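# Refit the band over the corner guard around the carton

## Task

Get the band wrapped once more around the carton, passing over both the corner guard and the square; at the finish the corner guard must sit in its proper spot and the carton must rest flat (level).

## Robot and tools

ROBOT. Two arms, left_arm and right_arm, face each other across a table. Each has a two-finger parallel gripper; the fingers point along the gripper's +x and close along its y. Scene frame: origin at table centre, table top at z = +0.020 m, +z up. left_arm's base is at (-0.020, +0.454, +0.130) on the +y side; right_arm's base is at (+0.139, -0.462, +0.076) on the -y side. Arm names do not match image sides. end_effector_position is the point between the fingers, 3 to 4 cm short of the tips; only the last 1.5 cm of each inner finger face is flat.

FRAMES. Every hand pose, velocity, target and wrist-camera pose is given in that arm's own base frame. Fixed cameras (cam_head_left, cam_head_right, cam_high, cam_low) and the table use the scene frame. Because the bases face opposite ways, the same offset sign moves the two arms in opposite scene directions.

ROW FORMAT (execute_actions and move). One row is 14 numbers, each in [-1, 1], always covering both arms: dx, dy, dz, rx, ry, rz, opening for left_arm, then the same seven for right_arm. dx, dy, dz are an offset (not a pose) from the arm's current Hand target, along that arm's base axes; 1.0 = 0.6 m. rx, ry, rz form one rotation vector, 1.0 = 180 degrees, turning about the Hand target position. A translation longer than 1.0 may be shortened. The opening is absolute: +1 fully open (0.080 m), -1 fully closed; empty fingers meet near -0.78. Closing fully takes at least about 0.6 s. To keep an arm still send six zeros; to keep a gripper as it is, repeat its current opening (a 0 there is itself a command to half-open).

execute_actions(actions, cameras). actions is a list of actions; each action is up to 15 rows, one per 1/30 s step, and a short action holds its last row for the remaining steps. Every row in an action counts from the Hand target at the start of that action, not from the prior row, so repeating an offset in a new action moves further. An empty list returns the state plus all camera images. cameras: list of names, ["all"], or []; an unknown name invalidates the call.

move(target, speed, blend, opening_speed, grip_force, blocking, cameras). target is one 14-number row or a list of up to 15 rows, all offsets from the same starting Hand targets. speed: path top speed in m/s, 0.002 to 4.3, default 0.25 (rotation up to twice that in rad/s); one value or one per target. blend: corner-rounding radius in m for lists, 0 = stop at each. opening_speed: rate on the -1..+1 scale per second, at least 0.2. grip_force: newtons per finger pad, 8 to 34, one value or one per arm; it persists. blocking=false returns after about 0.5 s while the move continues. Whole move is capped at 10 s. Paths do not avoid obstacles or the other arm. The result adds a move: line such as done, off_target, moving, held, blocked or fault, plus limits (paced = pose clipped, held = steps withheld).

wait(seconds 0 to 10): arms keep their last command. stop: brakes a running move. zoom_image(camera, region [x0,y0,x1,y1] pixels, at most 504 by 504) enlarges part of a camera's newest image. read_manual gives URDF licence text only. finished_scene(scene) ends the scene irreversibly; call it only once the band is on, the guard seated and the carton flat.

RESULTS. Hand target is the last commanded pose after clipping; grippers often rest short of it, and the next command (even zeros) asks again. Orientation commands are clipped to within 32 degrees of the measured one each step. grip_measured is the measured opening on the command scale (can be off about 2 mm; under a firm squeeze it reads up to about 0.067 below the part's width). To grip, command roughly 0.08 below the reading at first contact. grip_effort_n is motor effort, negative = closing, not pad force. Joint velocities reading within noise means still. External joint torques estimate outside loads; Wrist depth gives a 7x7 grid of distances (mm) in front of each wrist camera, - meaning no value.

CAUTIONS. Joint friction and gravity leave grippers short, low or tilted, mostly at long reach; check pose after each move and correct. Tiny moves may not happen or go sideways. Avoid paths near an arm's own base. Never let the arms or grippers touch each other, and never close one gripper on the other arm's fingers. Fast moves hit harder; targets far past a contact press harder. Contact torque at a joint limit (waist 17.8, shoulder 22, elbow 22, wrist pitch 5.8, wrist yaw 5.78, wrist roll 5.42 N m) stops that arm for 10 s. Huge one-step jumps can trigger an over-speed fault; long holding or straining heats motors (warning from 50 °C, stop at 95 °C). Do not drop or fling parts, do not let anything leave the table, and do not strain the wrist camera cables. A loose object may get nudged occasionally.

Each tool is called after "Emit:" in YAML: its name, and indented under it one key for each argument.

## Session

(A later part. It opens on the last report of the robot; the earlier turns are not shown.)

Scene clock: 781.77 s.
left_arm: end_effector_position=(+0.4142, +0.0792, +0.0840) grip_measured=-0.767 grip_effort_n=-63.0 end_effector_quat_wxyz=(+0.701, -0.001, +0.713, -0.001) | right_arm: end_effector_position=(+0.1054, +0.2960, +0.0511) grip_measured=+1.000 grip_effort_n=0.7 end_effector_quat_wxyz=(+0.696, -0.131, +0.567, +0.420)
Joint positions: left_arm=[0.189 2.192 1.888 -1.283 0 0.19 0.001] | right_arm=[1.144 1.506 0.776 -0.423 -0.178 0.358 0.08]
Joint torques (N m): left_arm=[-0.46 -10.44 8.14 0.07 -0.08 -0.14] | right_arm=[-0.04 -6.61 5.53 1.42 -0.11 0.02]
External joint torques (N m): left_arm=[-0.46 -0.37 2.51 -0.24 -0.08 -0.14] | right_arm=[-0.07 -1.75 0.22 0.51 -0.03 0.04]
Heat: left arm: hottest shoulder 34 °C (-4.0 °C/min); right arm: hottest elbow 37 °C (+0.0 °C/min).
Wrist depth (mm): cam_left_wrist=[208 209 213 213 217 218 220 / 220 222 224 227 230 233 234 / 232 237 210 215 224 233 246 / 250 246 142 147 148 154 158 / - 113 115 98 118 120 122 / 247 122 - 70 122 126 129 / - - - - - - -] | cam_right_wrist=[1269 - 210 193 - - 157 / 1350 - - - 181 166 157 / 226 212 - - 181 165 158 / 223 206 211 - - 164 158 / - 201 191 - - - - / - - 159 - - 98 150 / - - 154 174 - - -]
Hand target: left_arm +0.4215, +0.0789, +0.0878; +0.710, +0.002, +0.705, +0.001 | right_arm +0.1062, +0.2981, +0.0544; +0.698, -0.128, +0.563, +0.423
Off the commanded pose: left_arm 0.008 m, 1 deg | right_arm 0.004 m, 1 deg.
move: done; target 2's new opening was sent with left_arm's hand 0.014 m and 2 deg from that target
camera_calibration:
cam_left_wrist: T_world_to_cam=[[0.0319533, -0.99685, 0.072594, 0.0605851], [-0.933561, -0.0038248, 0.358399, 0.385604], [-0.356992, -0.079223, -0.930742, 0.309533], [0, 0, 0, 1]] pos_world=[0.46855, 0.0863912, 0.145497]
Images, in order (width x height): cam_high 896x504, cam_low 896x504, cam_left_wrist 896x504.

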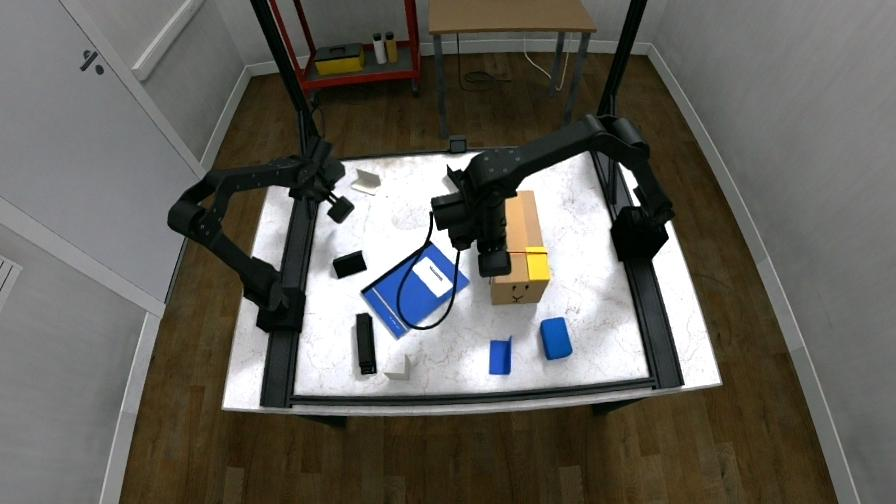

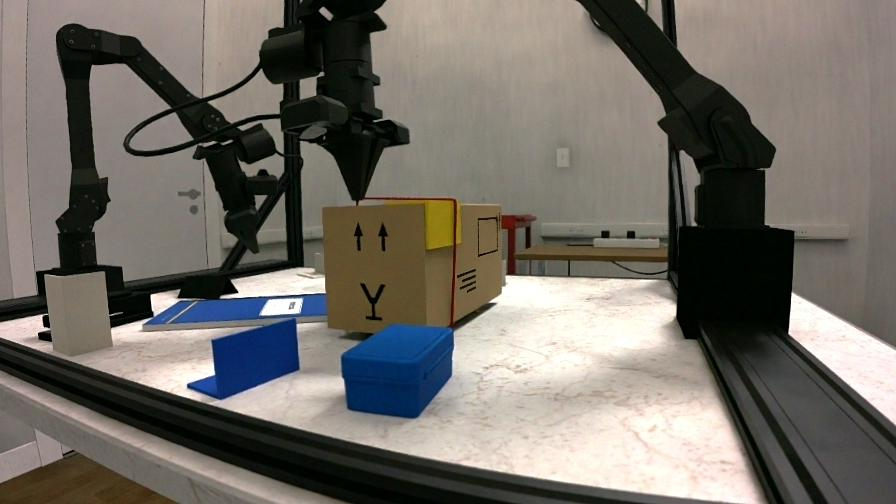

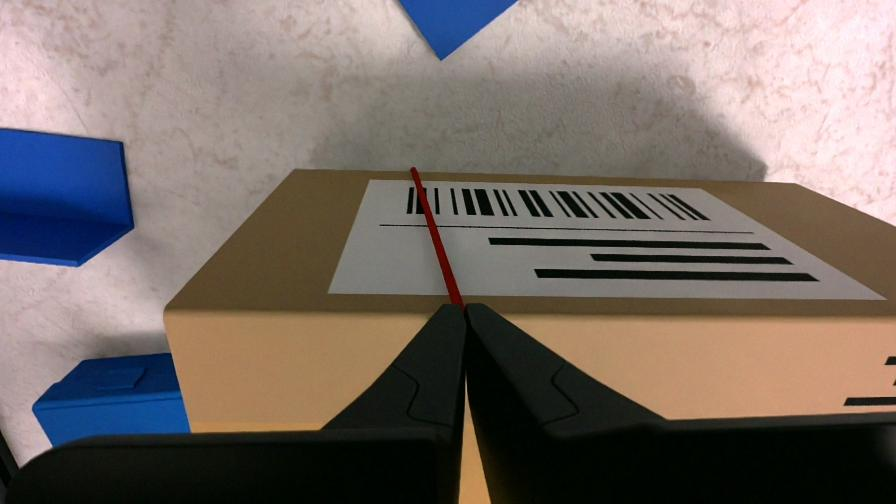

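Emit:
move:
  target:
    - [0.02, 0, 0, 0, 0, 0, -0.95, 0, 0, 0, 0, 0, 0, 1.0]
    - [0.02, 0.0383, 0, 0, 0, 0, -0.95, 0, 0, 0, 0, 0, 0, 1.0]
    - [-0.02, 0.0383, -0.033, 0, 0, 0, -0.95, 0, 0, 0, 0, 0, 0, 1.0]
  speed: [0.06, 0.06, 0.06]
  cameras: ["cam_left_wrist", "cam_low", "cam_high"]

Emit:
zoom_image:
  camera: "cam_low"
  region: [300, 160, 500, 350]

Emit:
zoom_image:
  camera: "cam_left_wrist"
  region: [340, 120, 600, 400]

Scene clock: 810.87 s.
left_arm: end_effector_position=(+0.4170, +0.0999, +0.0680) grip_measured=-0.767 grip_effort_n=-63.0 end_effector_quat_wxyz=(+0.716, +0.003, +0.698, +0.001) | right_arm: end_effector_position=(+0.1054, +0.2960, +0.0511) grip_measured=+1.000 grip_effort_n=0.2 end_effector_quat_wxyz=(+0.696, -0.131, +0.567, +0.420)
Joint positions: left_arm=[0.235 2.19 1.821 -1.177 0 0.238 0.001] | right_arm=[1.144 1.506 0.776 -0.423 -0.178 0.358 0.08]
Joint torques (N m): left_arm=[0.63 -12.86 3.38 -0.81 -0.05 0.18] | right_arm=[0 -6.61 5.54 1.42 -0.1 0.01]
External joint torques (N m): left_arm=[0.62 -2.66 -2.35 -1.2 -0.05 0.18] | right_arm=[-0.02 -1.74 0.22 0.5 -0.01 0.03]
Heat: left arm: hottest elbow 41 °C (+2.0 °C/min); right arm: hottest elbow 37 °C (+0.0 °C/min).
Wrist depth (mm): cam_left_wrist=[199 201 203 199 204 208 210 / 209 212 214 216 217 219 221 / 219 221 225 225 229 232 234 / 226 236 175 167 170 175 178 / 250 251 119 98 123 126 126 / 262 253 103 70 - 107 109 / - - - - - - -] | cam_right_wrist=[- 229 - - 184 - - / 1387 - 210 190 - 167 - / 224 212 211 196 - - 159 / 250 206 - 194 - - - / - 199 193 193 - 166 - / - - 159 192 - 98 - / - - 159 - - - -]
Hand target: left_arm +0.4094, +0.1019, +0.0680; +0.709, +0.002, +0.705, +0.001 | right_arm +0.1062, +0.2981, +0.0544; +0.698, -0.128, +0.563, +0.423
Off the commanded pose: left_arm 0.008 m, 1 deg | right_arm 0.004 m, 1 deg.
move: done
camera_calibration:
cam_left_wrist: T_world_to_cam=[[0.0273126, -0.997545, 0.064477, 0.0848994], [-0.947331, -0.00524056, 0.320213, 0.402502], [-0.319089, -0.069827, -0.945149, 0.281544], [0, 0, 0, 1]] pos_world=[0.468822, 0.10646, 0.13174]
Images, in order (width x height): cam_high 896x504, cam_low 896x504, cam_left_wrist 896x504.

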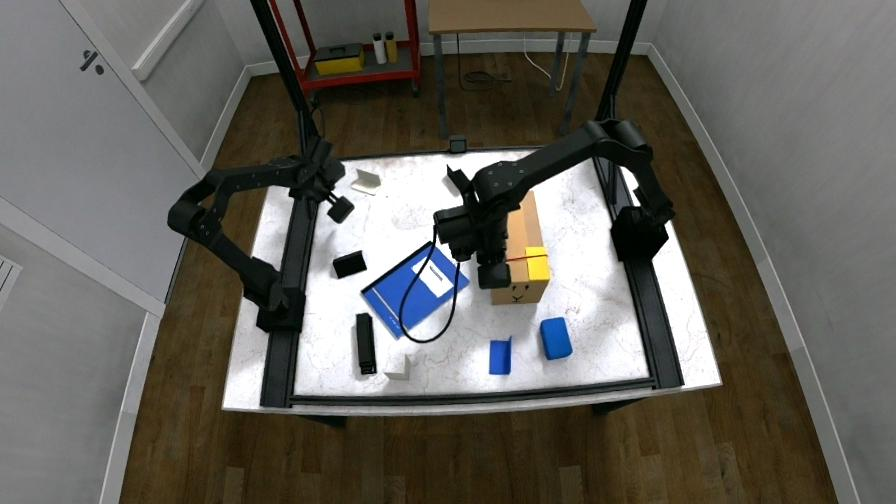

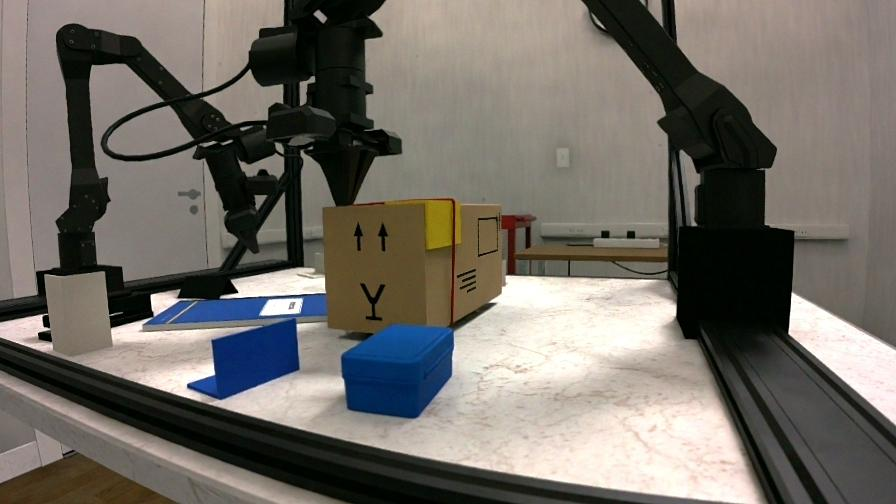

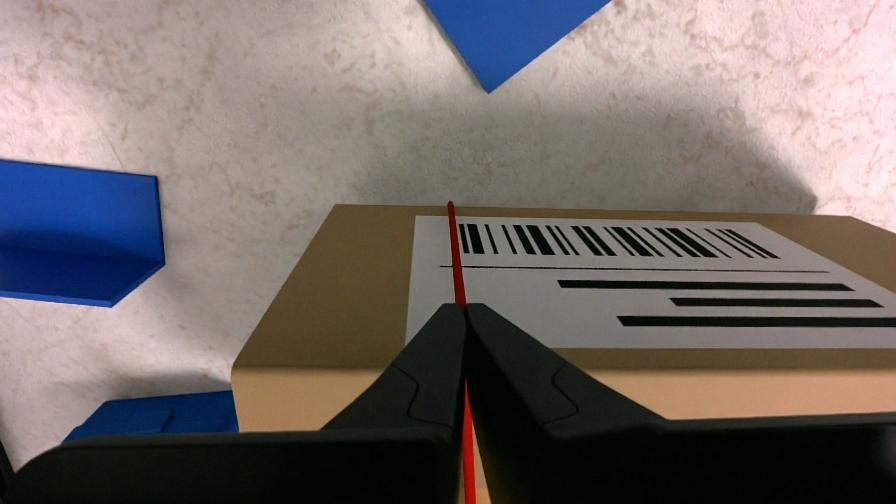

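Scaled by 2.520 from the camera's 896x504 image, which has a finer 1280x720 frame.

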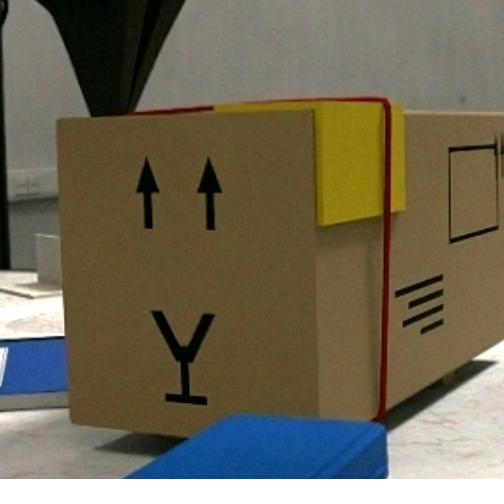

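Scaled by 1.800 from the camera's 896x504 image, which has a finer 1280x720 frame.

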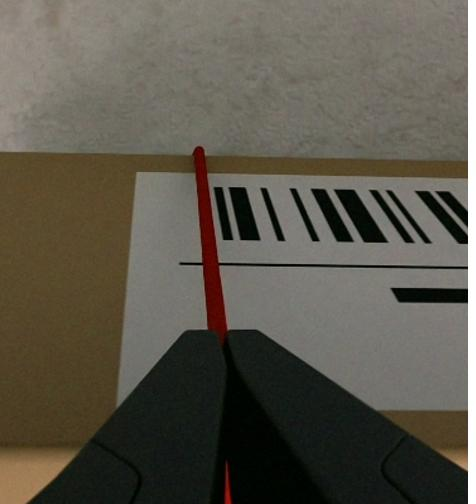

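Emit:
move:
  target:
    - [0, 0.002, 0.03, 0, 0, 0, -0.95, 0, 0, 0, 0, 0, 0, 1.0]
    - [-0.035, 0.002, 0.025, 0, 0, 0, -0.95, 0, 0, 0, 0, 0, 0, 1.0]
    - [-0.035, 0.002, 0.012, 0, 0, 0, -0.95, 0, 0, 0, 0, 0, 0, 1.0]
  speed: [0.06, 0.06, 0.06]
  cameras: ["cam_left_wrist", "cam_low"]

Emit:
zoom_image:
  camera: "cam_low"
  region: [300, 160, 500, 350]

Scene clock: 832.60 s.
left_arm: end_effector_position=(+0.3970, +0.0999, +0.0758) grip_measured=-0.767 grip_effort_n=-63.0 end_effector_quat_wxyz=(+0.717, +0.004, +0.697, +0.000) | right_arm: end_effector_position=(+0.1054, +0.2960, +0.0511) grip_measured=+1.000 grip_effort_n=0.2 end_effector_quat_wxyz=(+0.696, -0.131, +0.567, +0.420)
Joint positions: left_arm=[0.247 2.103 1.715 -1.155 0.002 0.253 0.001] | right_arm=[1.144 1.506 0.776 -0.423 -0.178 0.358 0.08]
Joint torques (N m): left_arm=[0.92 -12.19 3.25 -0.88 -0.12 0.19] | right_arm=[-0.04 -6.58 5.55 1.42 -0.1 0.02]
External joint torques (N m): left_arm=[0.91 -2.55 -2.5 -1.29 -0.12 0.19] | right_arm=[-0.03 -1.69 0.21 0.5 -0.03 0.03]
Motor temperatures (°C): left_arm=[21 44 37 32 27 27] | right_arm=[24 34 37 36 25 27]
Heat: left arm: hottest shoulder 44 °C (+10.1 °C/min); right arm: hottest elbow 37 °C (+0.0 °C/min).
Wrist depth (mm): cam_left_wrist=[208 208 210 213 214 217 218 / 217 218 221 224 227 227 230 / 227 229 204 182 190 197 206 / 245 243 111 114 116 119 131 / 257 259 107 98 109 111 113 / 249 233 112 70 115 118 120 / - - - - - - -] | cam_right_wrist=[216 235 211 192 181 165 155 / 1426 226 217 - - - 153 / 225 212 - - - - 151 / - 206 204 - 178 - 157 / - 199 201 198 177 167 154 / - - 166 194 - 98 151 / - - 155 185 176 - -]
Hand target: left_arm +0.3884, +0.1031, +0.0751; +0.709, +0.002, +0.705, +0.001 | right_arm +0.1062, +0.2981, +0.0544; +0.698, -0.128, +0.563, +0.423
Off the commanded pose: left_arm 0.009 m, 1 deg | right_arm 0.004 m, 1 deg.
move: off_target (left_arm)
camera_calibration:
cam_left_wrist: T_world_to_cam=[[0.0239984, -0.997541, 0.0658501, 0.0861369], [-0.948194, -0.00183989, 0.317687, 0.381202], [-0.316785, -0.0700627, -0.945906, 0.281655], [0, 0, 0, 1]] pos_world=[0.44861, 0.10636, 0.139645]
Images, in order (width x height): cam_low 896x504, cam_left_wrist 896x504.

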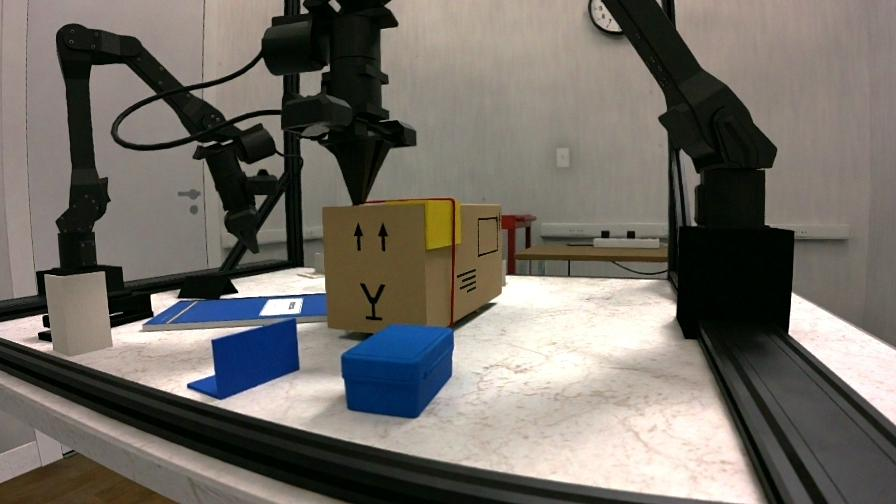

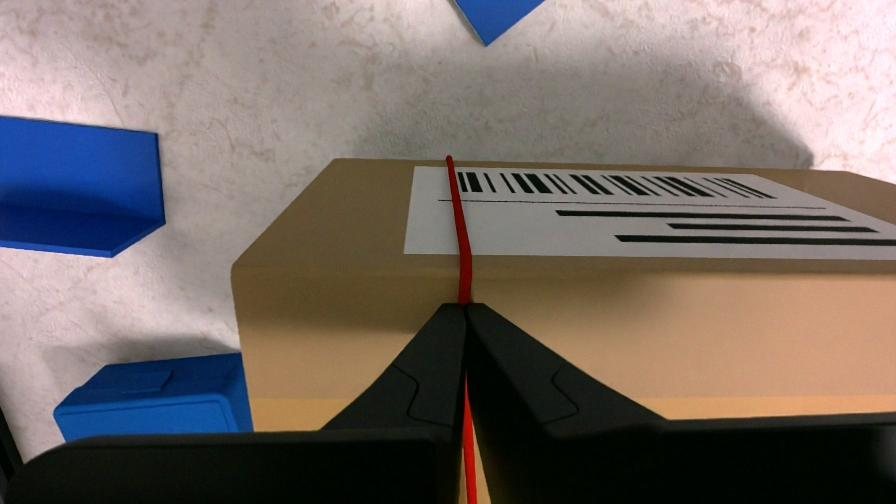

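Scaled by 2.520 from the camera's 896x504 image, which has a finer 1280x720 frame.

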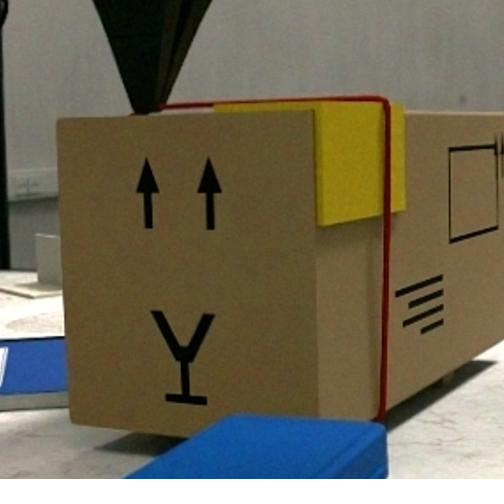

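Emit:
move:
  target:
    - [0, 0, 0, 0, 0, 0, -0.4, 0, 0, 0, 0, 0, 0, 1.0]
    - [0, 0, 0.075, 0, 0, 0, -0.4, 0, 0, 0, 0, 0, 0, 1.0]
  speed: [0.06, 0.1]
  cameras: ["cam_left_wrist", "cam_low", "cam_high"]

Emit:
zoom_image:
  camera: "cam_low"
  region: [300, 160, 500, 350]

Emit:
zoom_image:
  camera: "cam_left_wrist"
  region: [250, 120, 600, 500]

Scene clock: 839.50 s.
left_arm: end_effector_position=(+0.3869, +0.1005, +0.1128) grip_measured=-0.403 grip_effort_n=15.1 end_effector_quat_wxyz=(+0.703, -0.002, +0.712, -0.001) | right_arm: end_effector_position=(+0.1054, +0.2960, +0.0511) grip_measured=+1.000 grip_effort_n=0.7 end_effector_quat_wxyz=(+0.696, -0.131, +0.567, +0.420)
Joint positions: left_arm=[0.255 2.088 1.84 -1.337 0.002 0.254 0.017] | right_arm=[1.144 1.506 0.776 -0.423 -0.178 0.358 0.08]
Joint torques (N m): left_arm=[0.31 -12.02 6.73 -0.31 -0.14 0.19] | right_arm=[-0.03 -6.61 5.54 1.41 -0.11 0]
External joint torques (N m): left_arm=[0.44 -2.6 1.08 -0.63 -0.16 0.19] | right_arm=[-0.06 -1.78 0.23 0.5 -0.03 0.02]
Heat: left arm: hottest shoulder 43 °C (+9.1 °C/min); right arm: hottest elbow 37 °C (+0.0 °C/min).
Wrist depth (mm): cam_left_wrist=[234 239 239 244 247 249 251 / 245 250 251 251 255 258 265 / 266 261 133 136 138 140 144 / 281 283 141 142 143 145 148 / 294 266 148 148 151 156 159 / 320 272 - 159 77 166 170 / - - - 171 79 - -] | cam_right_wrist=[1256 234 - 186 180 167 157 / 220 222 - - 180 - 156 / 221 210 - - 179 160 156 / - 209 - - 179 - 153 / 118 196 194 - 178 167 - / - - 159 195 - 98 150 / - - 156 174 180 - -]
Hand target: left_arm +0.3885, +0.1032, +0.1202; +0.710, +0.002, +0.705, +0.001 | right_arm +0.1062, +0.2981, +0.0544; +0.698, -0.128, +0.563, +0.423
Off the commanded pose: left_arm 0.008 m, 1 deg | right_arm 0.004 m, 1 deg.
move: done
camera_calibration:
cam_left_wrist: T_world_to_cam=[[0.0340713, -0.99661, 0.074884, 0.0795366], [-0.934732, -0.00525796, 0.355314, 0.350691], [-0.353716, -0.0821025, -0.931742, 0.32752], [0, 0, 0, 1]] pos_world=[0.440942, 0.108001, 0.174603]
Images, in order (width x height): cam_high 896x504, cam_low 896x504, cam_left_wrist 896x504.

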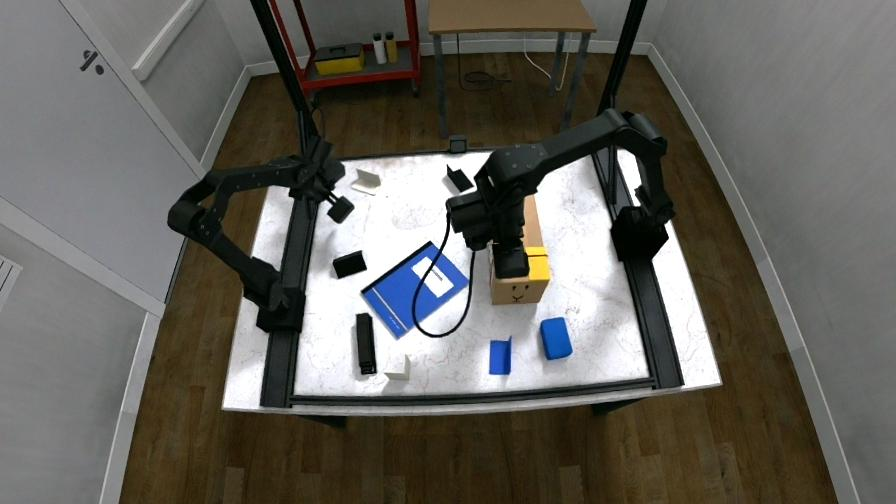

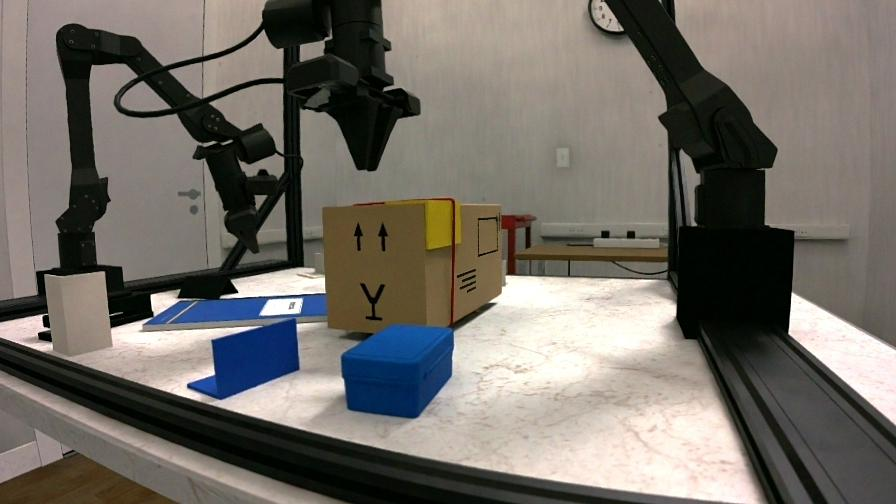

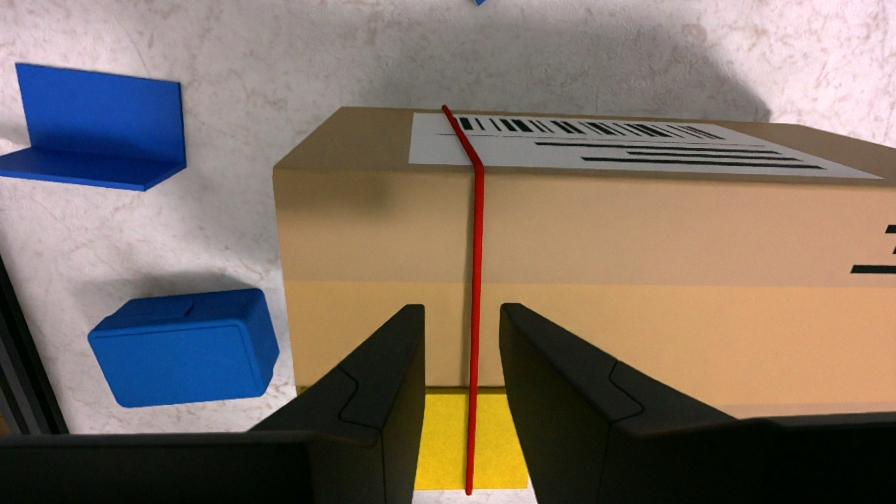

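Scaled by 2.520 from the camera's 896x504 image, which has a finer 1280x720 frame.

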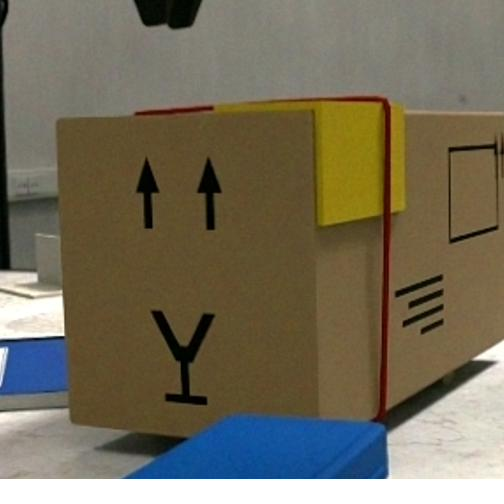

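Scaled by 1.326 from the camera's 896x504 image, which has a finer 1280x720 frame.

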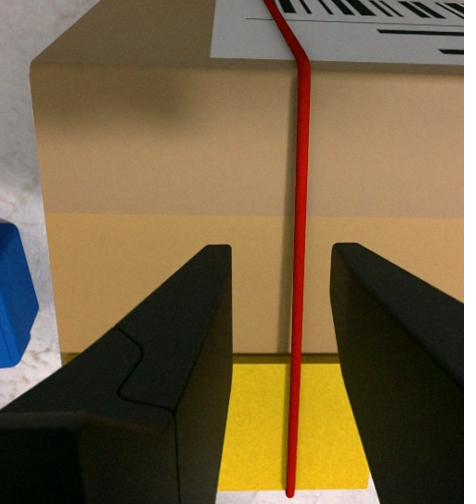

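Emit:
move:
  target:
    - [0.0225, -0.0178, -0.03, 0, 0, 0, -0.35, 0, 0, 0, 0, 0, 0, 1.0]
    - [0.0225, -0.0178, -0.1, 0, 0, 0, -0.35, 0, 0, 0, 0, 0, 0, 1.0]
  speed: [0.1, 0.06]
  cameras: ["cam_left_wrist"]

Emit:
zoom_image:
  camera: "cam_left_wrist"
  region: [340, 120, 600, 400]

Scene clock: 889.60 s.
left_arm: end_effector_position=(+0.4049, +0.0934, +0.0727) grip_measured=-0.352 grip_effort_n=13.7 end_effector_quat_wxyz=(+0.719, +0.003, +0.695, +0.001) | right_arm: end_effector_position=(+0.1054, +0.2960, +0.0511) grip_measured=+1.000 grip_effort_n=0.7 end_effector_quat_wxyz=(+0.696, -0.131, +0.567, +0.420)
Joint positions: left_arm=[0.227 2.122 1.732 -1.145 0.002 0.231 0.019] | right_arm=[1.144 1.506 0.776 -0.423 -0.178 0.358 0.08]
Joint torques (N m): left_arm=[-0.24 -8.22 3.54 0.41 -0.15 -0.13] | right_arm=[-0.02 -6.63 5.55 1.43 -0.12 0.01]
External joint torques (N m): left_arm=[-0.25 1.42 -2.16 0 -0.15 -0.13] | right_arm=[-0.03 -1.74 0.25 0.52 -0.03 0.03]
Heat: left arm: hottest shoulder 47 °C (+4.0 °C/min); right arm: hottest elbow 38 °C (+1.0 °C/min).
Wrist depth (mm): cam_left_wrist=[206 208 209 209 213 214 216 / 216 218 220 220 224 227 228 / 225 229 226 219 231 233 238 / 230 241 132 134 138 142 156 / 255 106 105 106 106 110 112 / 263 242 - 110 73 115 116 / - - - 122 - - -] | cam_right_wrist=[1308 234 213 - 178 171 159 / 1451 227 215 - 180 - - / 226 212 214 - 181 162 - / 223 210 205 - 177 167 159 / 118 199 191 - 183 166 - / - - 159 190 176 98 - / - - 156 174 - - -]
Hand target: left_arm +0.4018, +0.0925, +0.0601; +0.709, +0.002, +0.705, +0.001 | right_arm +0.1062, +0.2981, +0.0544; +0.698, -0.128, +0.563, +0.423
Off the commanded pose: left_arm 0.013 m, 2 deg | right_arm 0.004 m, 1 deg.
move: off_target (left_arm)
camera_calibration:
cam_left_wrist: T_world_to_cam=[[0.0261931, -0.997554, 0.0648031, 0.0788896], [-0.950778, -0.00483744, 0.309834, 0.391562], [-0.308763, -0.0697289, -0.94858, 0.277768], [0, 0, 0, 1]] pos_world=[0.455987, 0.0999593, 0.137053]
Images, in order (width x height): cam_left_wrist 896x504.

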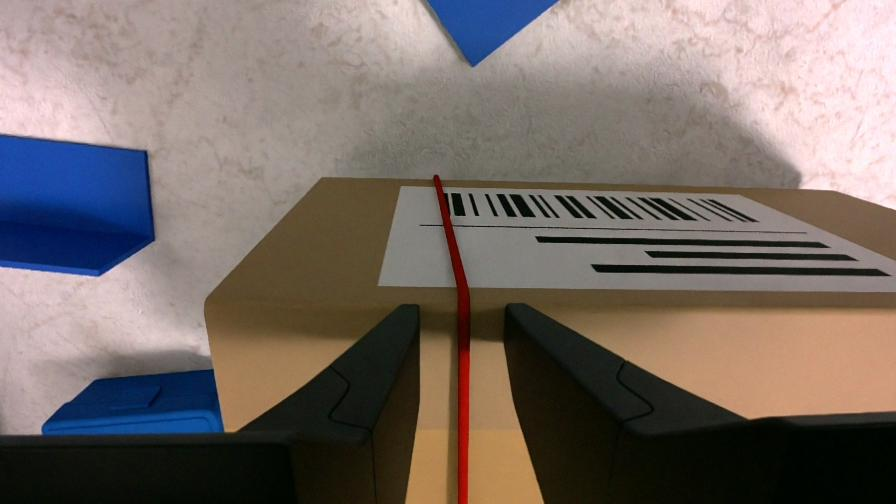

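Scaled by 1.800 from the camera's 896x504 image, which has a finer 1280x720 frame.

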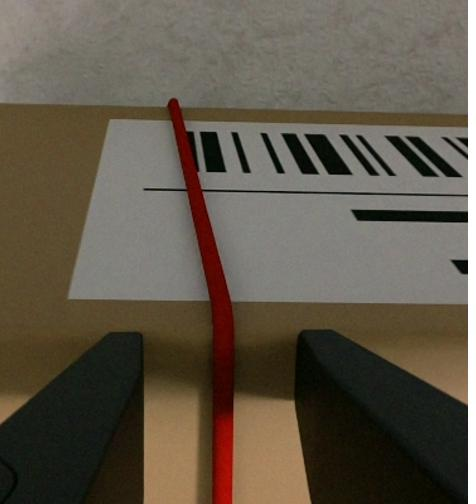

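Emit:
move:
  target:
    - [0, 0, -0.003, 0, 0, 0, -0.95, 0, 0, 0, 0, 0, 0, 1.0]
    - [0, 0.0225, 0.003, 0, 0, 0, -0.95, 0, 0, 0, 0, 0, 0, 1.0]
    - [0, 0.0225, 0.003, 0, 0, 0, -0.4, 0, 0, 0, 0, 0, 0, 1.0]
  speed: [0.03, 0.03, 0.03]
  cameras: ["cam_left_wrist", "cam_low"]

Emit:
zoom_image:
  camera: "cam_left_wrist"
  region: [340, 120, 600, 400]

Scene clock: 900.80 s.
left_arm: end_effector_position=(+0.4052, +0.1001, +0.0734) grip_measured=-0.403 grip_effort_n=16.0 end_effector_quat_wxyz=(+0.721, +0.002, +0.693, -0.002) | right_arm: end_effector_position=(+0.1054, +0.2960, +0.0511) grip_measured=+1.000 grip_effort_n=0.7 end_effector_quat_wxyz=(+0.696, -0.131, +0.567, +0.420)
Joint positions: left_arm=[0.246 2.126 1.741 -1.147 0.011 0.252 0.017] | right_arm=[1.144 1.506 0.776 -0.423 -0.178 0.358 0.08]
Joint torques (N m): left_arm=[0.88 -7.35 5.26 -0.31 -0.43 0.18] | right_arm=[-0.01 -6.62 5.53 1.41 -0.1 0.01]
External joint torques (N m): left_arm=[0.88 2.46 -0.51 -0.73 -0.44 0.18] | right_arm=[0 -1.69 0.15 0.48 -0.02 0.03]
Heat: left arm: hottest shoulder 44 °C (+1.0 °C/min); right arm: hottest elbow 38 °C (+1.0 °C/min).
Wrist depth (mm): cam_left_wrist=[205 207 209 209 214 216 218 / 215 218 220 222 225 227 230 / 223 228 230 230 232 235 238 / 225 239 133 136 140 143 158 / 252 251 105 107 107 110 113 / 264 259 - 111 77 115 117 / - - - 119 79 - -] | cam_right_wrist=[210 - - - 174 - - / 1442 225 - 186 - - 157 / 227 212 214 - - 171 156 / - 206 210 - - - - / - 199 - 189 - 162 157 / - - 111 - - 98 - / - - 158 185 177 - -]
Hand target: left_arm +0.4018, +0.1060, +0.0619; +0.709, +0.002, +0.705, +0.001 | right_arm +0.1062, +0.2981, +0.0544; +0.698, -0.128, +0.563, +0.423
Off the commanded pose: left_arm 0.013 m, 2 deg | right_arm 0.004 m, 1 deg.
move: off_target (left_arm); target 3's new opening was sent with left_arm's hand 0.017 m and 2 deg from that target
camera_calibration:
cam_left_wrist: T_world_to_cam=[[0.0231831, -0.997148, 0.0718186, 0.086196], [-0.952442, -0.000196658, 0.304719, 0.392168], [-0.303835, -0.0754674, -0.949731, 0.277613], [0, 0, 0, 1]] pos_world=[0.455867, 0.106978, 0.137966]
Images, in order (width x height): cam_low 896x504, cam_left_wrist 896x504.

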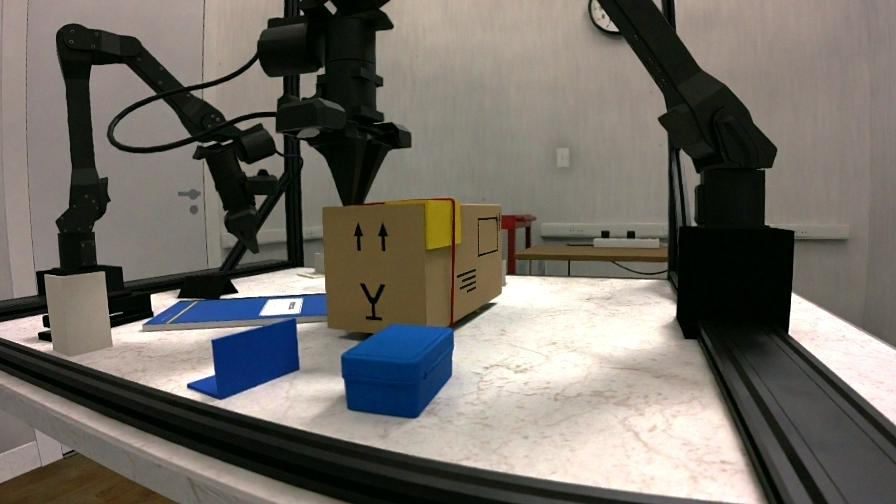

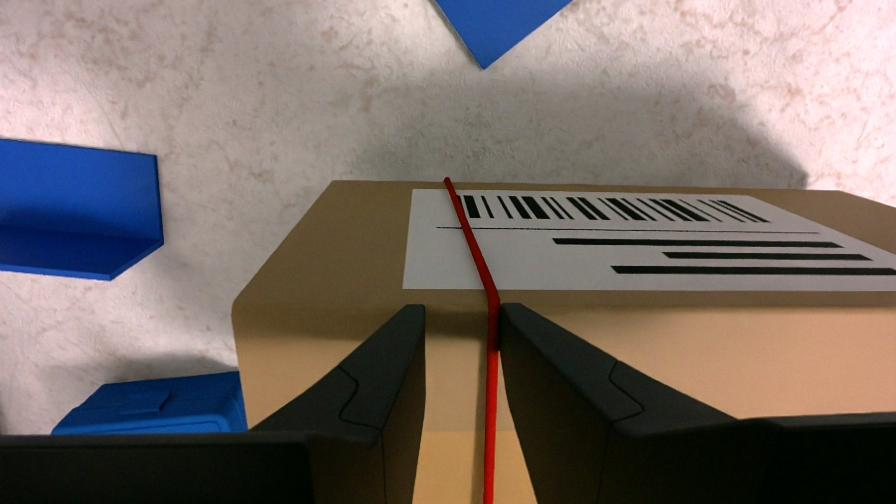

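Scaled by 1.800 from the camera's 896x504 image, which has a finer 1280x720 frame.

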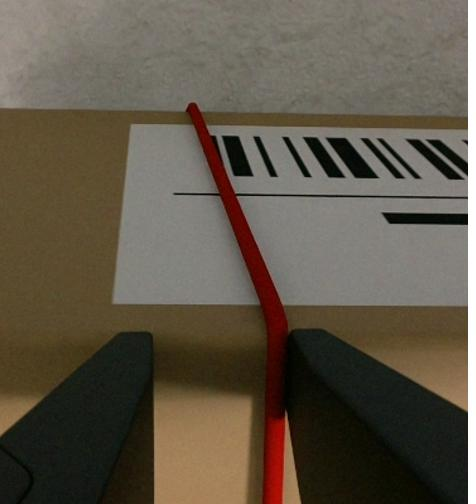

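Emit:
move:
  target: [0, 0.015, 0.005, 0, 0, 0, -0.4, 0, 0, 0, 0, 0, 0, 1.0]
  speed: 0.03
  cameras: ["cam_left_wrist"]

Emit:
zoom_image:
  camera: "cam_left_wrist"
  region: [340, 120, 600, 400]

Scene clock: 912.40 s.
left_arm: end_effector_position=(+0.4054, +0.1033, +0.0742) grip_measured=-0.402 grip_effort_n=11.9 end_effector_quat_wxyz=(+0.719, +0.004, +0.695, -0.008) | right_arm: end_effector_position=(+0.1054, +0.2960, +0.0511) grip_measured=+1.000 grip_effort_n=0.2 end_effector_quat_wxyz=(+0.696, -0.131, +0.567, +0.420)
Joint positions: left_arm=[0.255 2.136 1.76 -1.163 0.015 0.272 0.017] | right_arm=[1.144 1.506 0.776 -0.423 -0.178 0.358 0.08]
Joint torques (N m): left_arm=[1.89 -7.7 5.81 -0.33 -0.55 0.2] | right_arm=[-0.01 -6.62 5.56 1.42 -0.11 0.01]
External joint torques (N m): left_arm=[2.03 2.06 0.11 -0.74 -0.57 0.2] | right_arm=[0 -1.73 0.22 0.5 -0.04 0.03]
Heat: left arm: hottest shoulder 40 °C (-5.1 °C/min); right arm: hottest elbow 38 °C (+0.0 °C/min).
Wrist depth (mm): cam_left_wrist=[204 207 208 209 213 217 220 / 214 217 219 222 226 228 230 / 223 227 228 218 223 235 238 / 227 239 134 135 137 139 140 / 252 253 105 106 107 110 113 / 265 264 - 112 71 116 118 / - - - 122 79 - -] | cam_right_wrist=[210 234 - - - 168 - / 223 217 - - - 167 157 / 225 210 215 192 - 168 158 / 256 206 211 190 178 165 - / - 199 192 - 178 164 - / - - 166 191 - 98 151 / - - 152 187 - - -]
Hand target: left_arm +0.4019, +0.1150, +0.0650; +0.710, +0.002, +0.705, +0.001 | right_arm +0.1062, +0.2981, +0.0544; +0.698, -0.128, +0.563, +0.423
Off the commanded pose: left_arm 0.015 m, 2 deg | right_arm 0.004 m, 1 deg.
move: off_target (left_arm)
camera_calibration:
cam_left_wrist: T_world_to_cam=[[0.0120902, -0.99697, 0.076843, 0.0933954], [-0.950528, 0.0123969, 0.310392, 0.389679], [-0.310404, -0.0767941, -0.947498, 0.28126], [0, 0, 0, 1]] pos_world=[0.456576, 0.109881, 0.138364]
Images, in order (width x height): cam_left_wrist 896x504.

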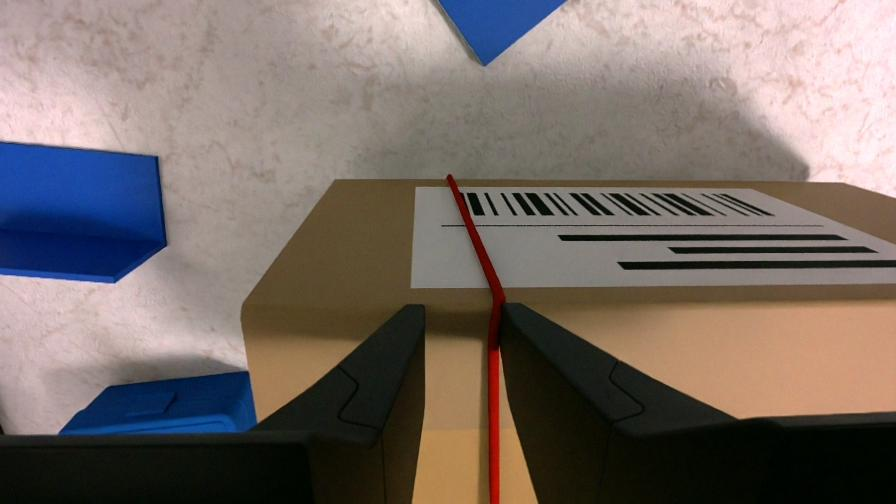

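Scaled by 1.800 from the camera's 896x504 image, which has a finer 1280x720 frame.

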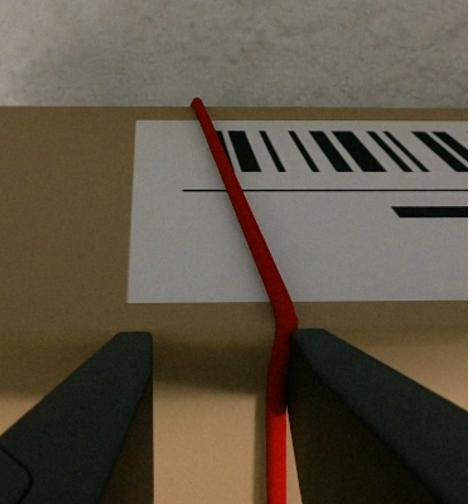

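Emit:
move:
  target:
    - [0, -0.0375, 0.003, 0, 0, 0, -0.4, 0, 0, 0, 0, 0, 0, 1.0]
    - [0, -0.0375, -0.0117, 0, 0, 0, -0.4, 0, 0, 0, 0, 0, 0, 1.0]
    - [0, -0.0375, -0.0117, 0, 0, 0, -0.95, 0, 0, 0, 0, 0, 0, 1.0]
    - [0, -0.0375, 0.039, 0, 0, 0, -0.95, 0, 0, 0, 0, 0, 0, 1.0]
  speed: [0.04, 0.04, 0.04, 0.05]
  cameras: ["cam_left_wrist", "cam_low"]

Emit:
zoom_image:
  camera: "cam_low"
  region: [300, 160, 500, 350]

Scene clock: 944.40 s.
left_arm: end_effector_position=(+0.4005, +0.0915, +0.0854) grip_measured=-0.766 grip_effort_n=-63.5 end_effector_quat_wxyz=(+0.709, +0.002, +0.705, -0.002) | right_arm: end_effector_position=(+0.1054, +0.2960, +0.0511) grip_measured=+1.000 grip_effort_n=0.2 end_effector_quat_wxyz=(+0.696, -0.131, +0.567, +0.420)
Joint positions: left_arm=[0.226 2.124 1.786 -1.228 0.002 0.231 0.001] | right_arm=[1.144 1.506 0.776 -0.423 -0.178 0.358 0.08]
Joint torques (N m): left_arm=[-0.04 -10.43 7.17 -0.84 -0.15 -0.13] | right_arm=[-0.03 -6.62 5.53 1.42 -0.11 0.02]
External joint torques (N m): left_arm=[-0.03 -0.76 1.5 -1.19 -0.15 -0.13] | right_arm=[-0.06 -1.79 0.27 0.52 -0.03 0.03]
Motor temperatures (°C): left_arm=[22 36 36 31 28 27] | right_arm=[23 34 38 37 25 27]
Heat: left arm: hottest shoulder 36 °C (-12.1 °C/min); right arm: hottest elbow 38 °C (+0.0 °C/min).
Wrist depth (mm): cam_left_wrist=[213 212 215 216 220 222 224 / 222 223 227 230 231 235 238 / 232 238 178 181 185 195 204 / 251 247 115 118 121 124 126 / 267 262 115 100 119 121 122 / 244 241 - 71 124 128 131 / - - - - - - -] | cam_right_wrist=[- 234 210 200 - 168 - / 1442 - 207 203 - 167 159 / 225 211 - 203 - - - / 253 206 210 - - - 158 / - 200 197 - - - 151 / - - 159 190 - 98 152 / - - 158 176 181 - -]
Hand target: left_arm +0.4019, +0.0925, +0.0883; +0.709, +0.002, +0.705, +0.001 | right_arm +0.1062, +0.2981, +0.0544; +0.698, -0.128, +0.563, +0.423
Off the commanded pose: left_arm 0.003 m, 0 deg | right_arm 0.004 m, 1 deg.
move: done; target 3's new opening was sent with left_arm's hand 0.015 m and 2 deg from that target
camera_calibration:
cam_left_wrist: T_world_to_cam=[[0.0262541, -0.99711, 0.0712878, 0.0756304], [-0.941065, -0.000597208, 0.338225, 0.376713], [-0.337205, -0.0759663, -0.938361, 0.299382], [0, 0, 0, 1]] pos_world=[0.453479, 0.0983797, 0.148123]
Images, in order (width x height): cam_low 896x504, cam_left_wrist 896x504.

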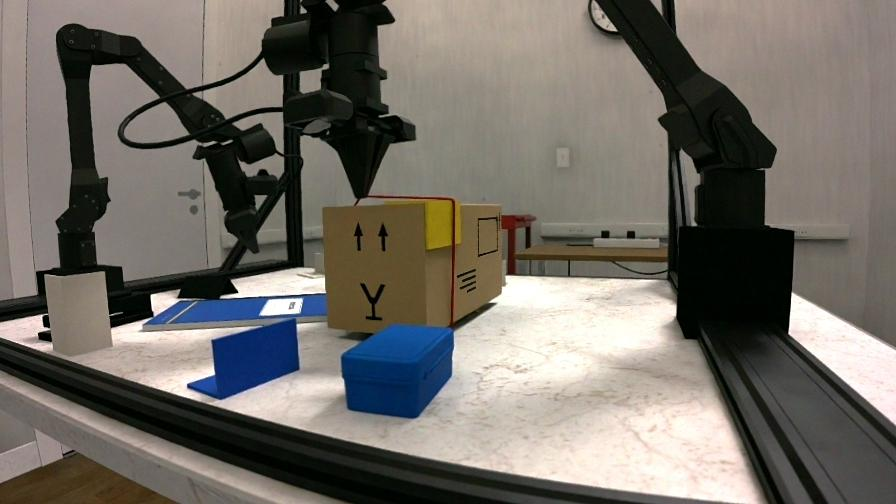

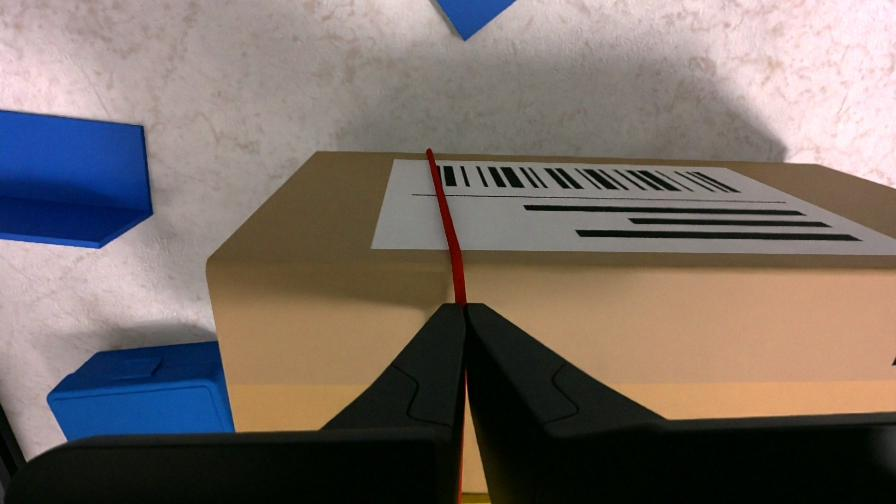

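Scaled by 2.520 from the camera's 896x504 image, which has a finer 1280x720 frame.

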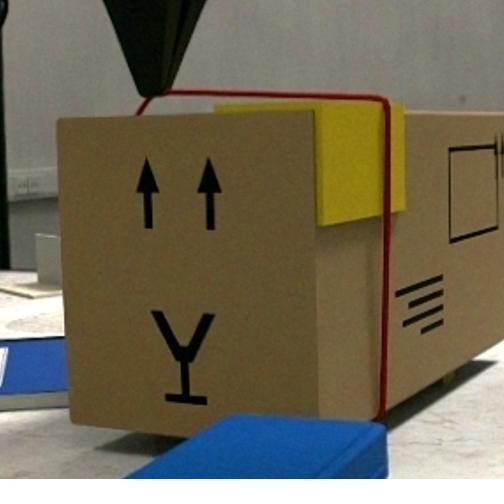

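Emit:
move:
  target:
    - [0.045, 0, 0.008, 0, 0, 0, -0.95, 0, 0, 0, 0, 0, 0, 1.0]
    - [0.045, 0.037, 0.008, 0, 0, 0, -0.95, 0, 0, 0, 0, 0, 0, 1.0]
    - [0, 0.037, 0.005, 0, 0, 0, -0.95, 0, 0, 0, 0, 0, 0, 1.0]
    - [0, 0.037, -0.018, 0, 0, 0, -0.95, 0, 0, 0, 0, 0, 0, 1.0]
  speed: [0.06, 0.06, 0.06, 0.04]
  cameras: ["cam_left_wrist"]

Emit:
move:
  target:
    - [0, 0, 0, 0, 0, 0, -0.4, 0, 0, 0, 0, 0, 0, 1.0]
    - [0, 0, 0.07, 0, 0, 0, -0.4, 0, 0, 0, 0, 0, 0, 1.0]
  speed: [0.06, 0.1]
  opening_speed: 0.25
  cameras: ["cam_left_wrist", "cam_low"]

Emit:
zoom_image:
  camera: "cam_left_wrist"
  region: [340, 60, 600, 500]

Scene clock: 967.03 s.
left_arm: end_effector_position=(+0.4063, +0.1109, +0.0757) grip_measured=-0.766 grip_effort_n=-63.0 end_effector_quat_wxyz=(+0.710, +0.002, +0.704, -0.001) | right_arm: end_effector_position=(+0.1054, +0.2960, +0.0511) grip_measured=+1.000 grip_effort_n=0.2 end_effector_quat_wxyz=(+0.696, -0.131, +0.567, +0.420)
Joint positions: left_arm=[0.267 2.169 1.818 -1.212 0.001 0.272 0.001] | right_arm=[1.144 1.506 0.776 -0.423 -0.178 0.358 0.08]
Joint torques (N m): left_arm=[0.8 -12.82 3.91 -0.21 -0.11 0.18] | right_arm=[-0.05 -6.6 5.57 1.42 -0.11 0.02]
External joint torques (N m): left_arm=[0.8 -2.91 -1.71 -0.55 -0.11 0.18] | right_arm=[-0.04 -1.71 0.23 0.5 -0.04 0.03]
Heat: left arm: hottest shoulder 39 °C (-2.0 °C/min); right arm: hottest elbow 38 °C (+0.0 °C/min).
Wrist depth (mm): cam_left_wrist=[204 206 208 210 212 215 216 / 216 217 220 223 225 228 231 / 224 229 229 203 213 220 229 / 227 244 130 132 136 139 141 / 257 254 107 98 110 111 114 / 269 239 - 71 114 118 120 / - - - - - - -] | cam_right_wrist=[218 - 212 187 181 168 - / 222 226 208 196 180 - - / 225 209 214 - - 164 - / - 205 212 - - - 153 / - 199 198 187 174 - 152 / - - 159 190 176 98 - / - - 153 186 179 - -]
Hand target: left_arm +0.4019, +0.1147, +0.0775; +0.709, +0.002, +0.705, +0.001 | right_arm +0.1062, +0.2981, +0.0544; +0.698, -0.128, +0.563, +0.423
Off the commanded pose: left_arm 0.006 m, 0 deg | right_arm 0.004 m, 1 deg.
move: done
camera_calibration:
cam_left_wrist: T_world_to_cam=[[0.0264178, -0.99723, 0.0695235, 0.0955832], [-0.942106, -0.00158084, 0.33531, 0.386196], [-0.334272, -0.0743567, -0.939539, 0.292448], [0, 0, 0, 1]] pos_world=[0.45907, 0.117674, 0.138625]
Images, in order (width x height): cam_left_wrist 896x504.

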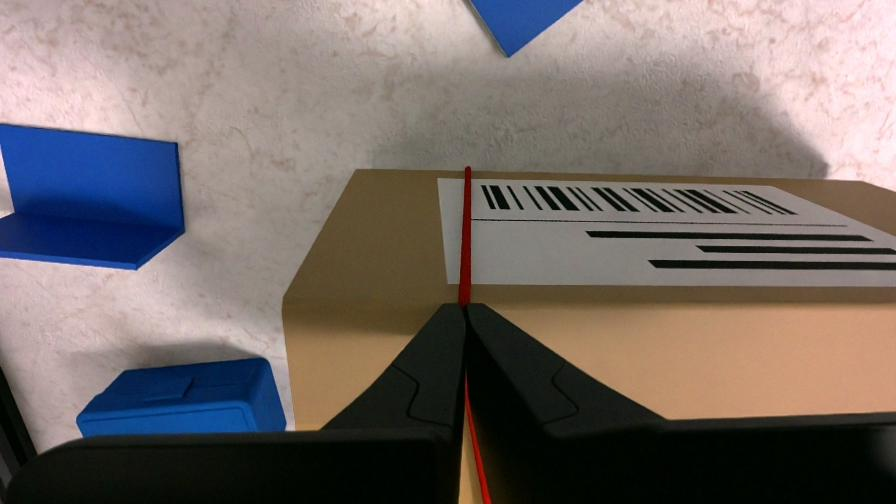

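Scene clock: 969.73 s.
left_arm: end_effector_position=(+0.4004, +0.1124, +0.1118) grip_measured=-0.403 grip_effort_n=15.1 end_effector_quat_wxyz=(+0.702, -0.003, +0.712, -0.001) | right_arm: end_effector_position=(+0.1054, +0.2960, +0.0511) grip_measured=+1.000 grip_effort_n=0.2 end_effector_quat_wxyz=(+0.696, -0.131, +0.567, +0.420)
Joint positions: left_arm=[0.274 2.161 1.949 -1.373 0.001 0.272 0.017] | right_arm=[1.144 1.506 0.776 -0.423 -0.178 0.358 0.08]
Joint torques (N m): left_arm=[0.2 -12.56 6.72 -0.32 -0.11 0.2] | right_arm=[-0.02 -6.6 5.56 1.42 -0.11 0.02]
External joint torques (N m): left_arm=[0.19 -2.72 1.08 -0.64 -0.11 0.2] | right_arm=[-0.03 -1.75 0.27 0.51 -0.03 0.03]
Heat: left arm: hottest shoulder 40 °C (-1.0 °C/min); right arm: hottest elbow 38 °C (+0.0 °C/min).
Wrist depth (mm): cam_left_wrist=[233 236 239 241 244 248 250 / 244 248 252 255 259 262 265 / 252 260 261 174 183 189 199 / 279 281 142 140 141 144 147 / 298 292 282 146 149 154 157 / 316 272 - 159 77 165 168 / - - - 168 79 - -] | cam_right_wrist=[1379 235 - 194 177 - 158 / 1372 229 - 192 175 - - / 224 212 - 195 - - 159 / - 206 - - - 163 160 / - 200 193 191 182 162 158 / - - 180 190 178 98 - / - - 154 185 - - -]
Hand target: left_arm +0.4019, +0.1147, +0.1196; +0.710, +0.002, +0.705, +0.001 | right_arm +0.1062, +0.2981, +0.0544; +0.698, -0.128, +0.563, +0.423
Off the commanded pose: left_arm 0.008 m, 1 deg | right_arm 0.004 m, 1 deg.
move: done
camera_calibration:
cam_left_wrist: T_world_to_cam=[[0.0352367, -0.996564, 0.0749613, 0.090579], [-0.934469, -0.00626363, 0.35599, 0.363687], [-0.354297, -0.0825929, -0.931478, 0.33244], [0, 0, 0, 1]] pos_world=[0.454445, 0.120003, 0.173402]
Images, in order (width x height): cam_low 896x504, cam_left_wrist 896x504.

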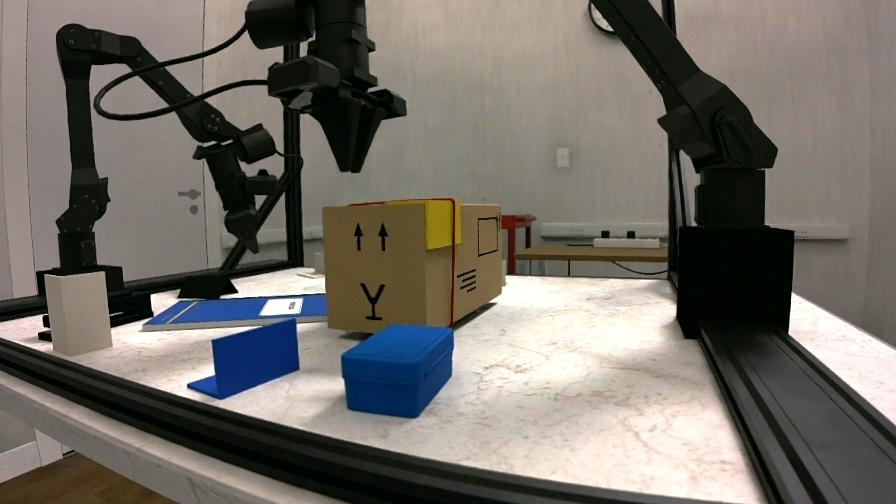

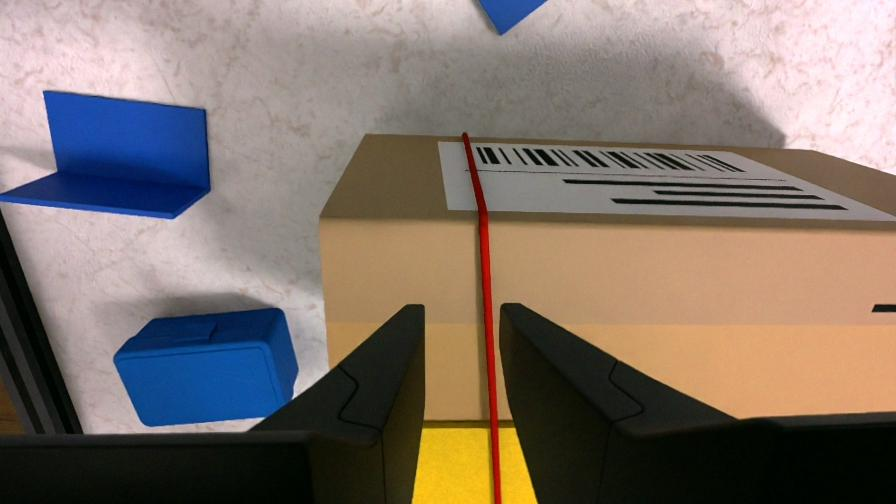

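Scaled by 1.145 from the camera's 896x504 image, which has a finer 1280x720 frame.

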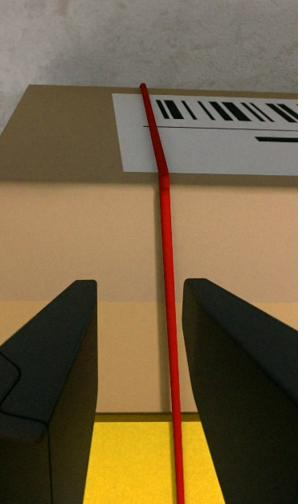

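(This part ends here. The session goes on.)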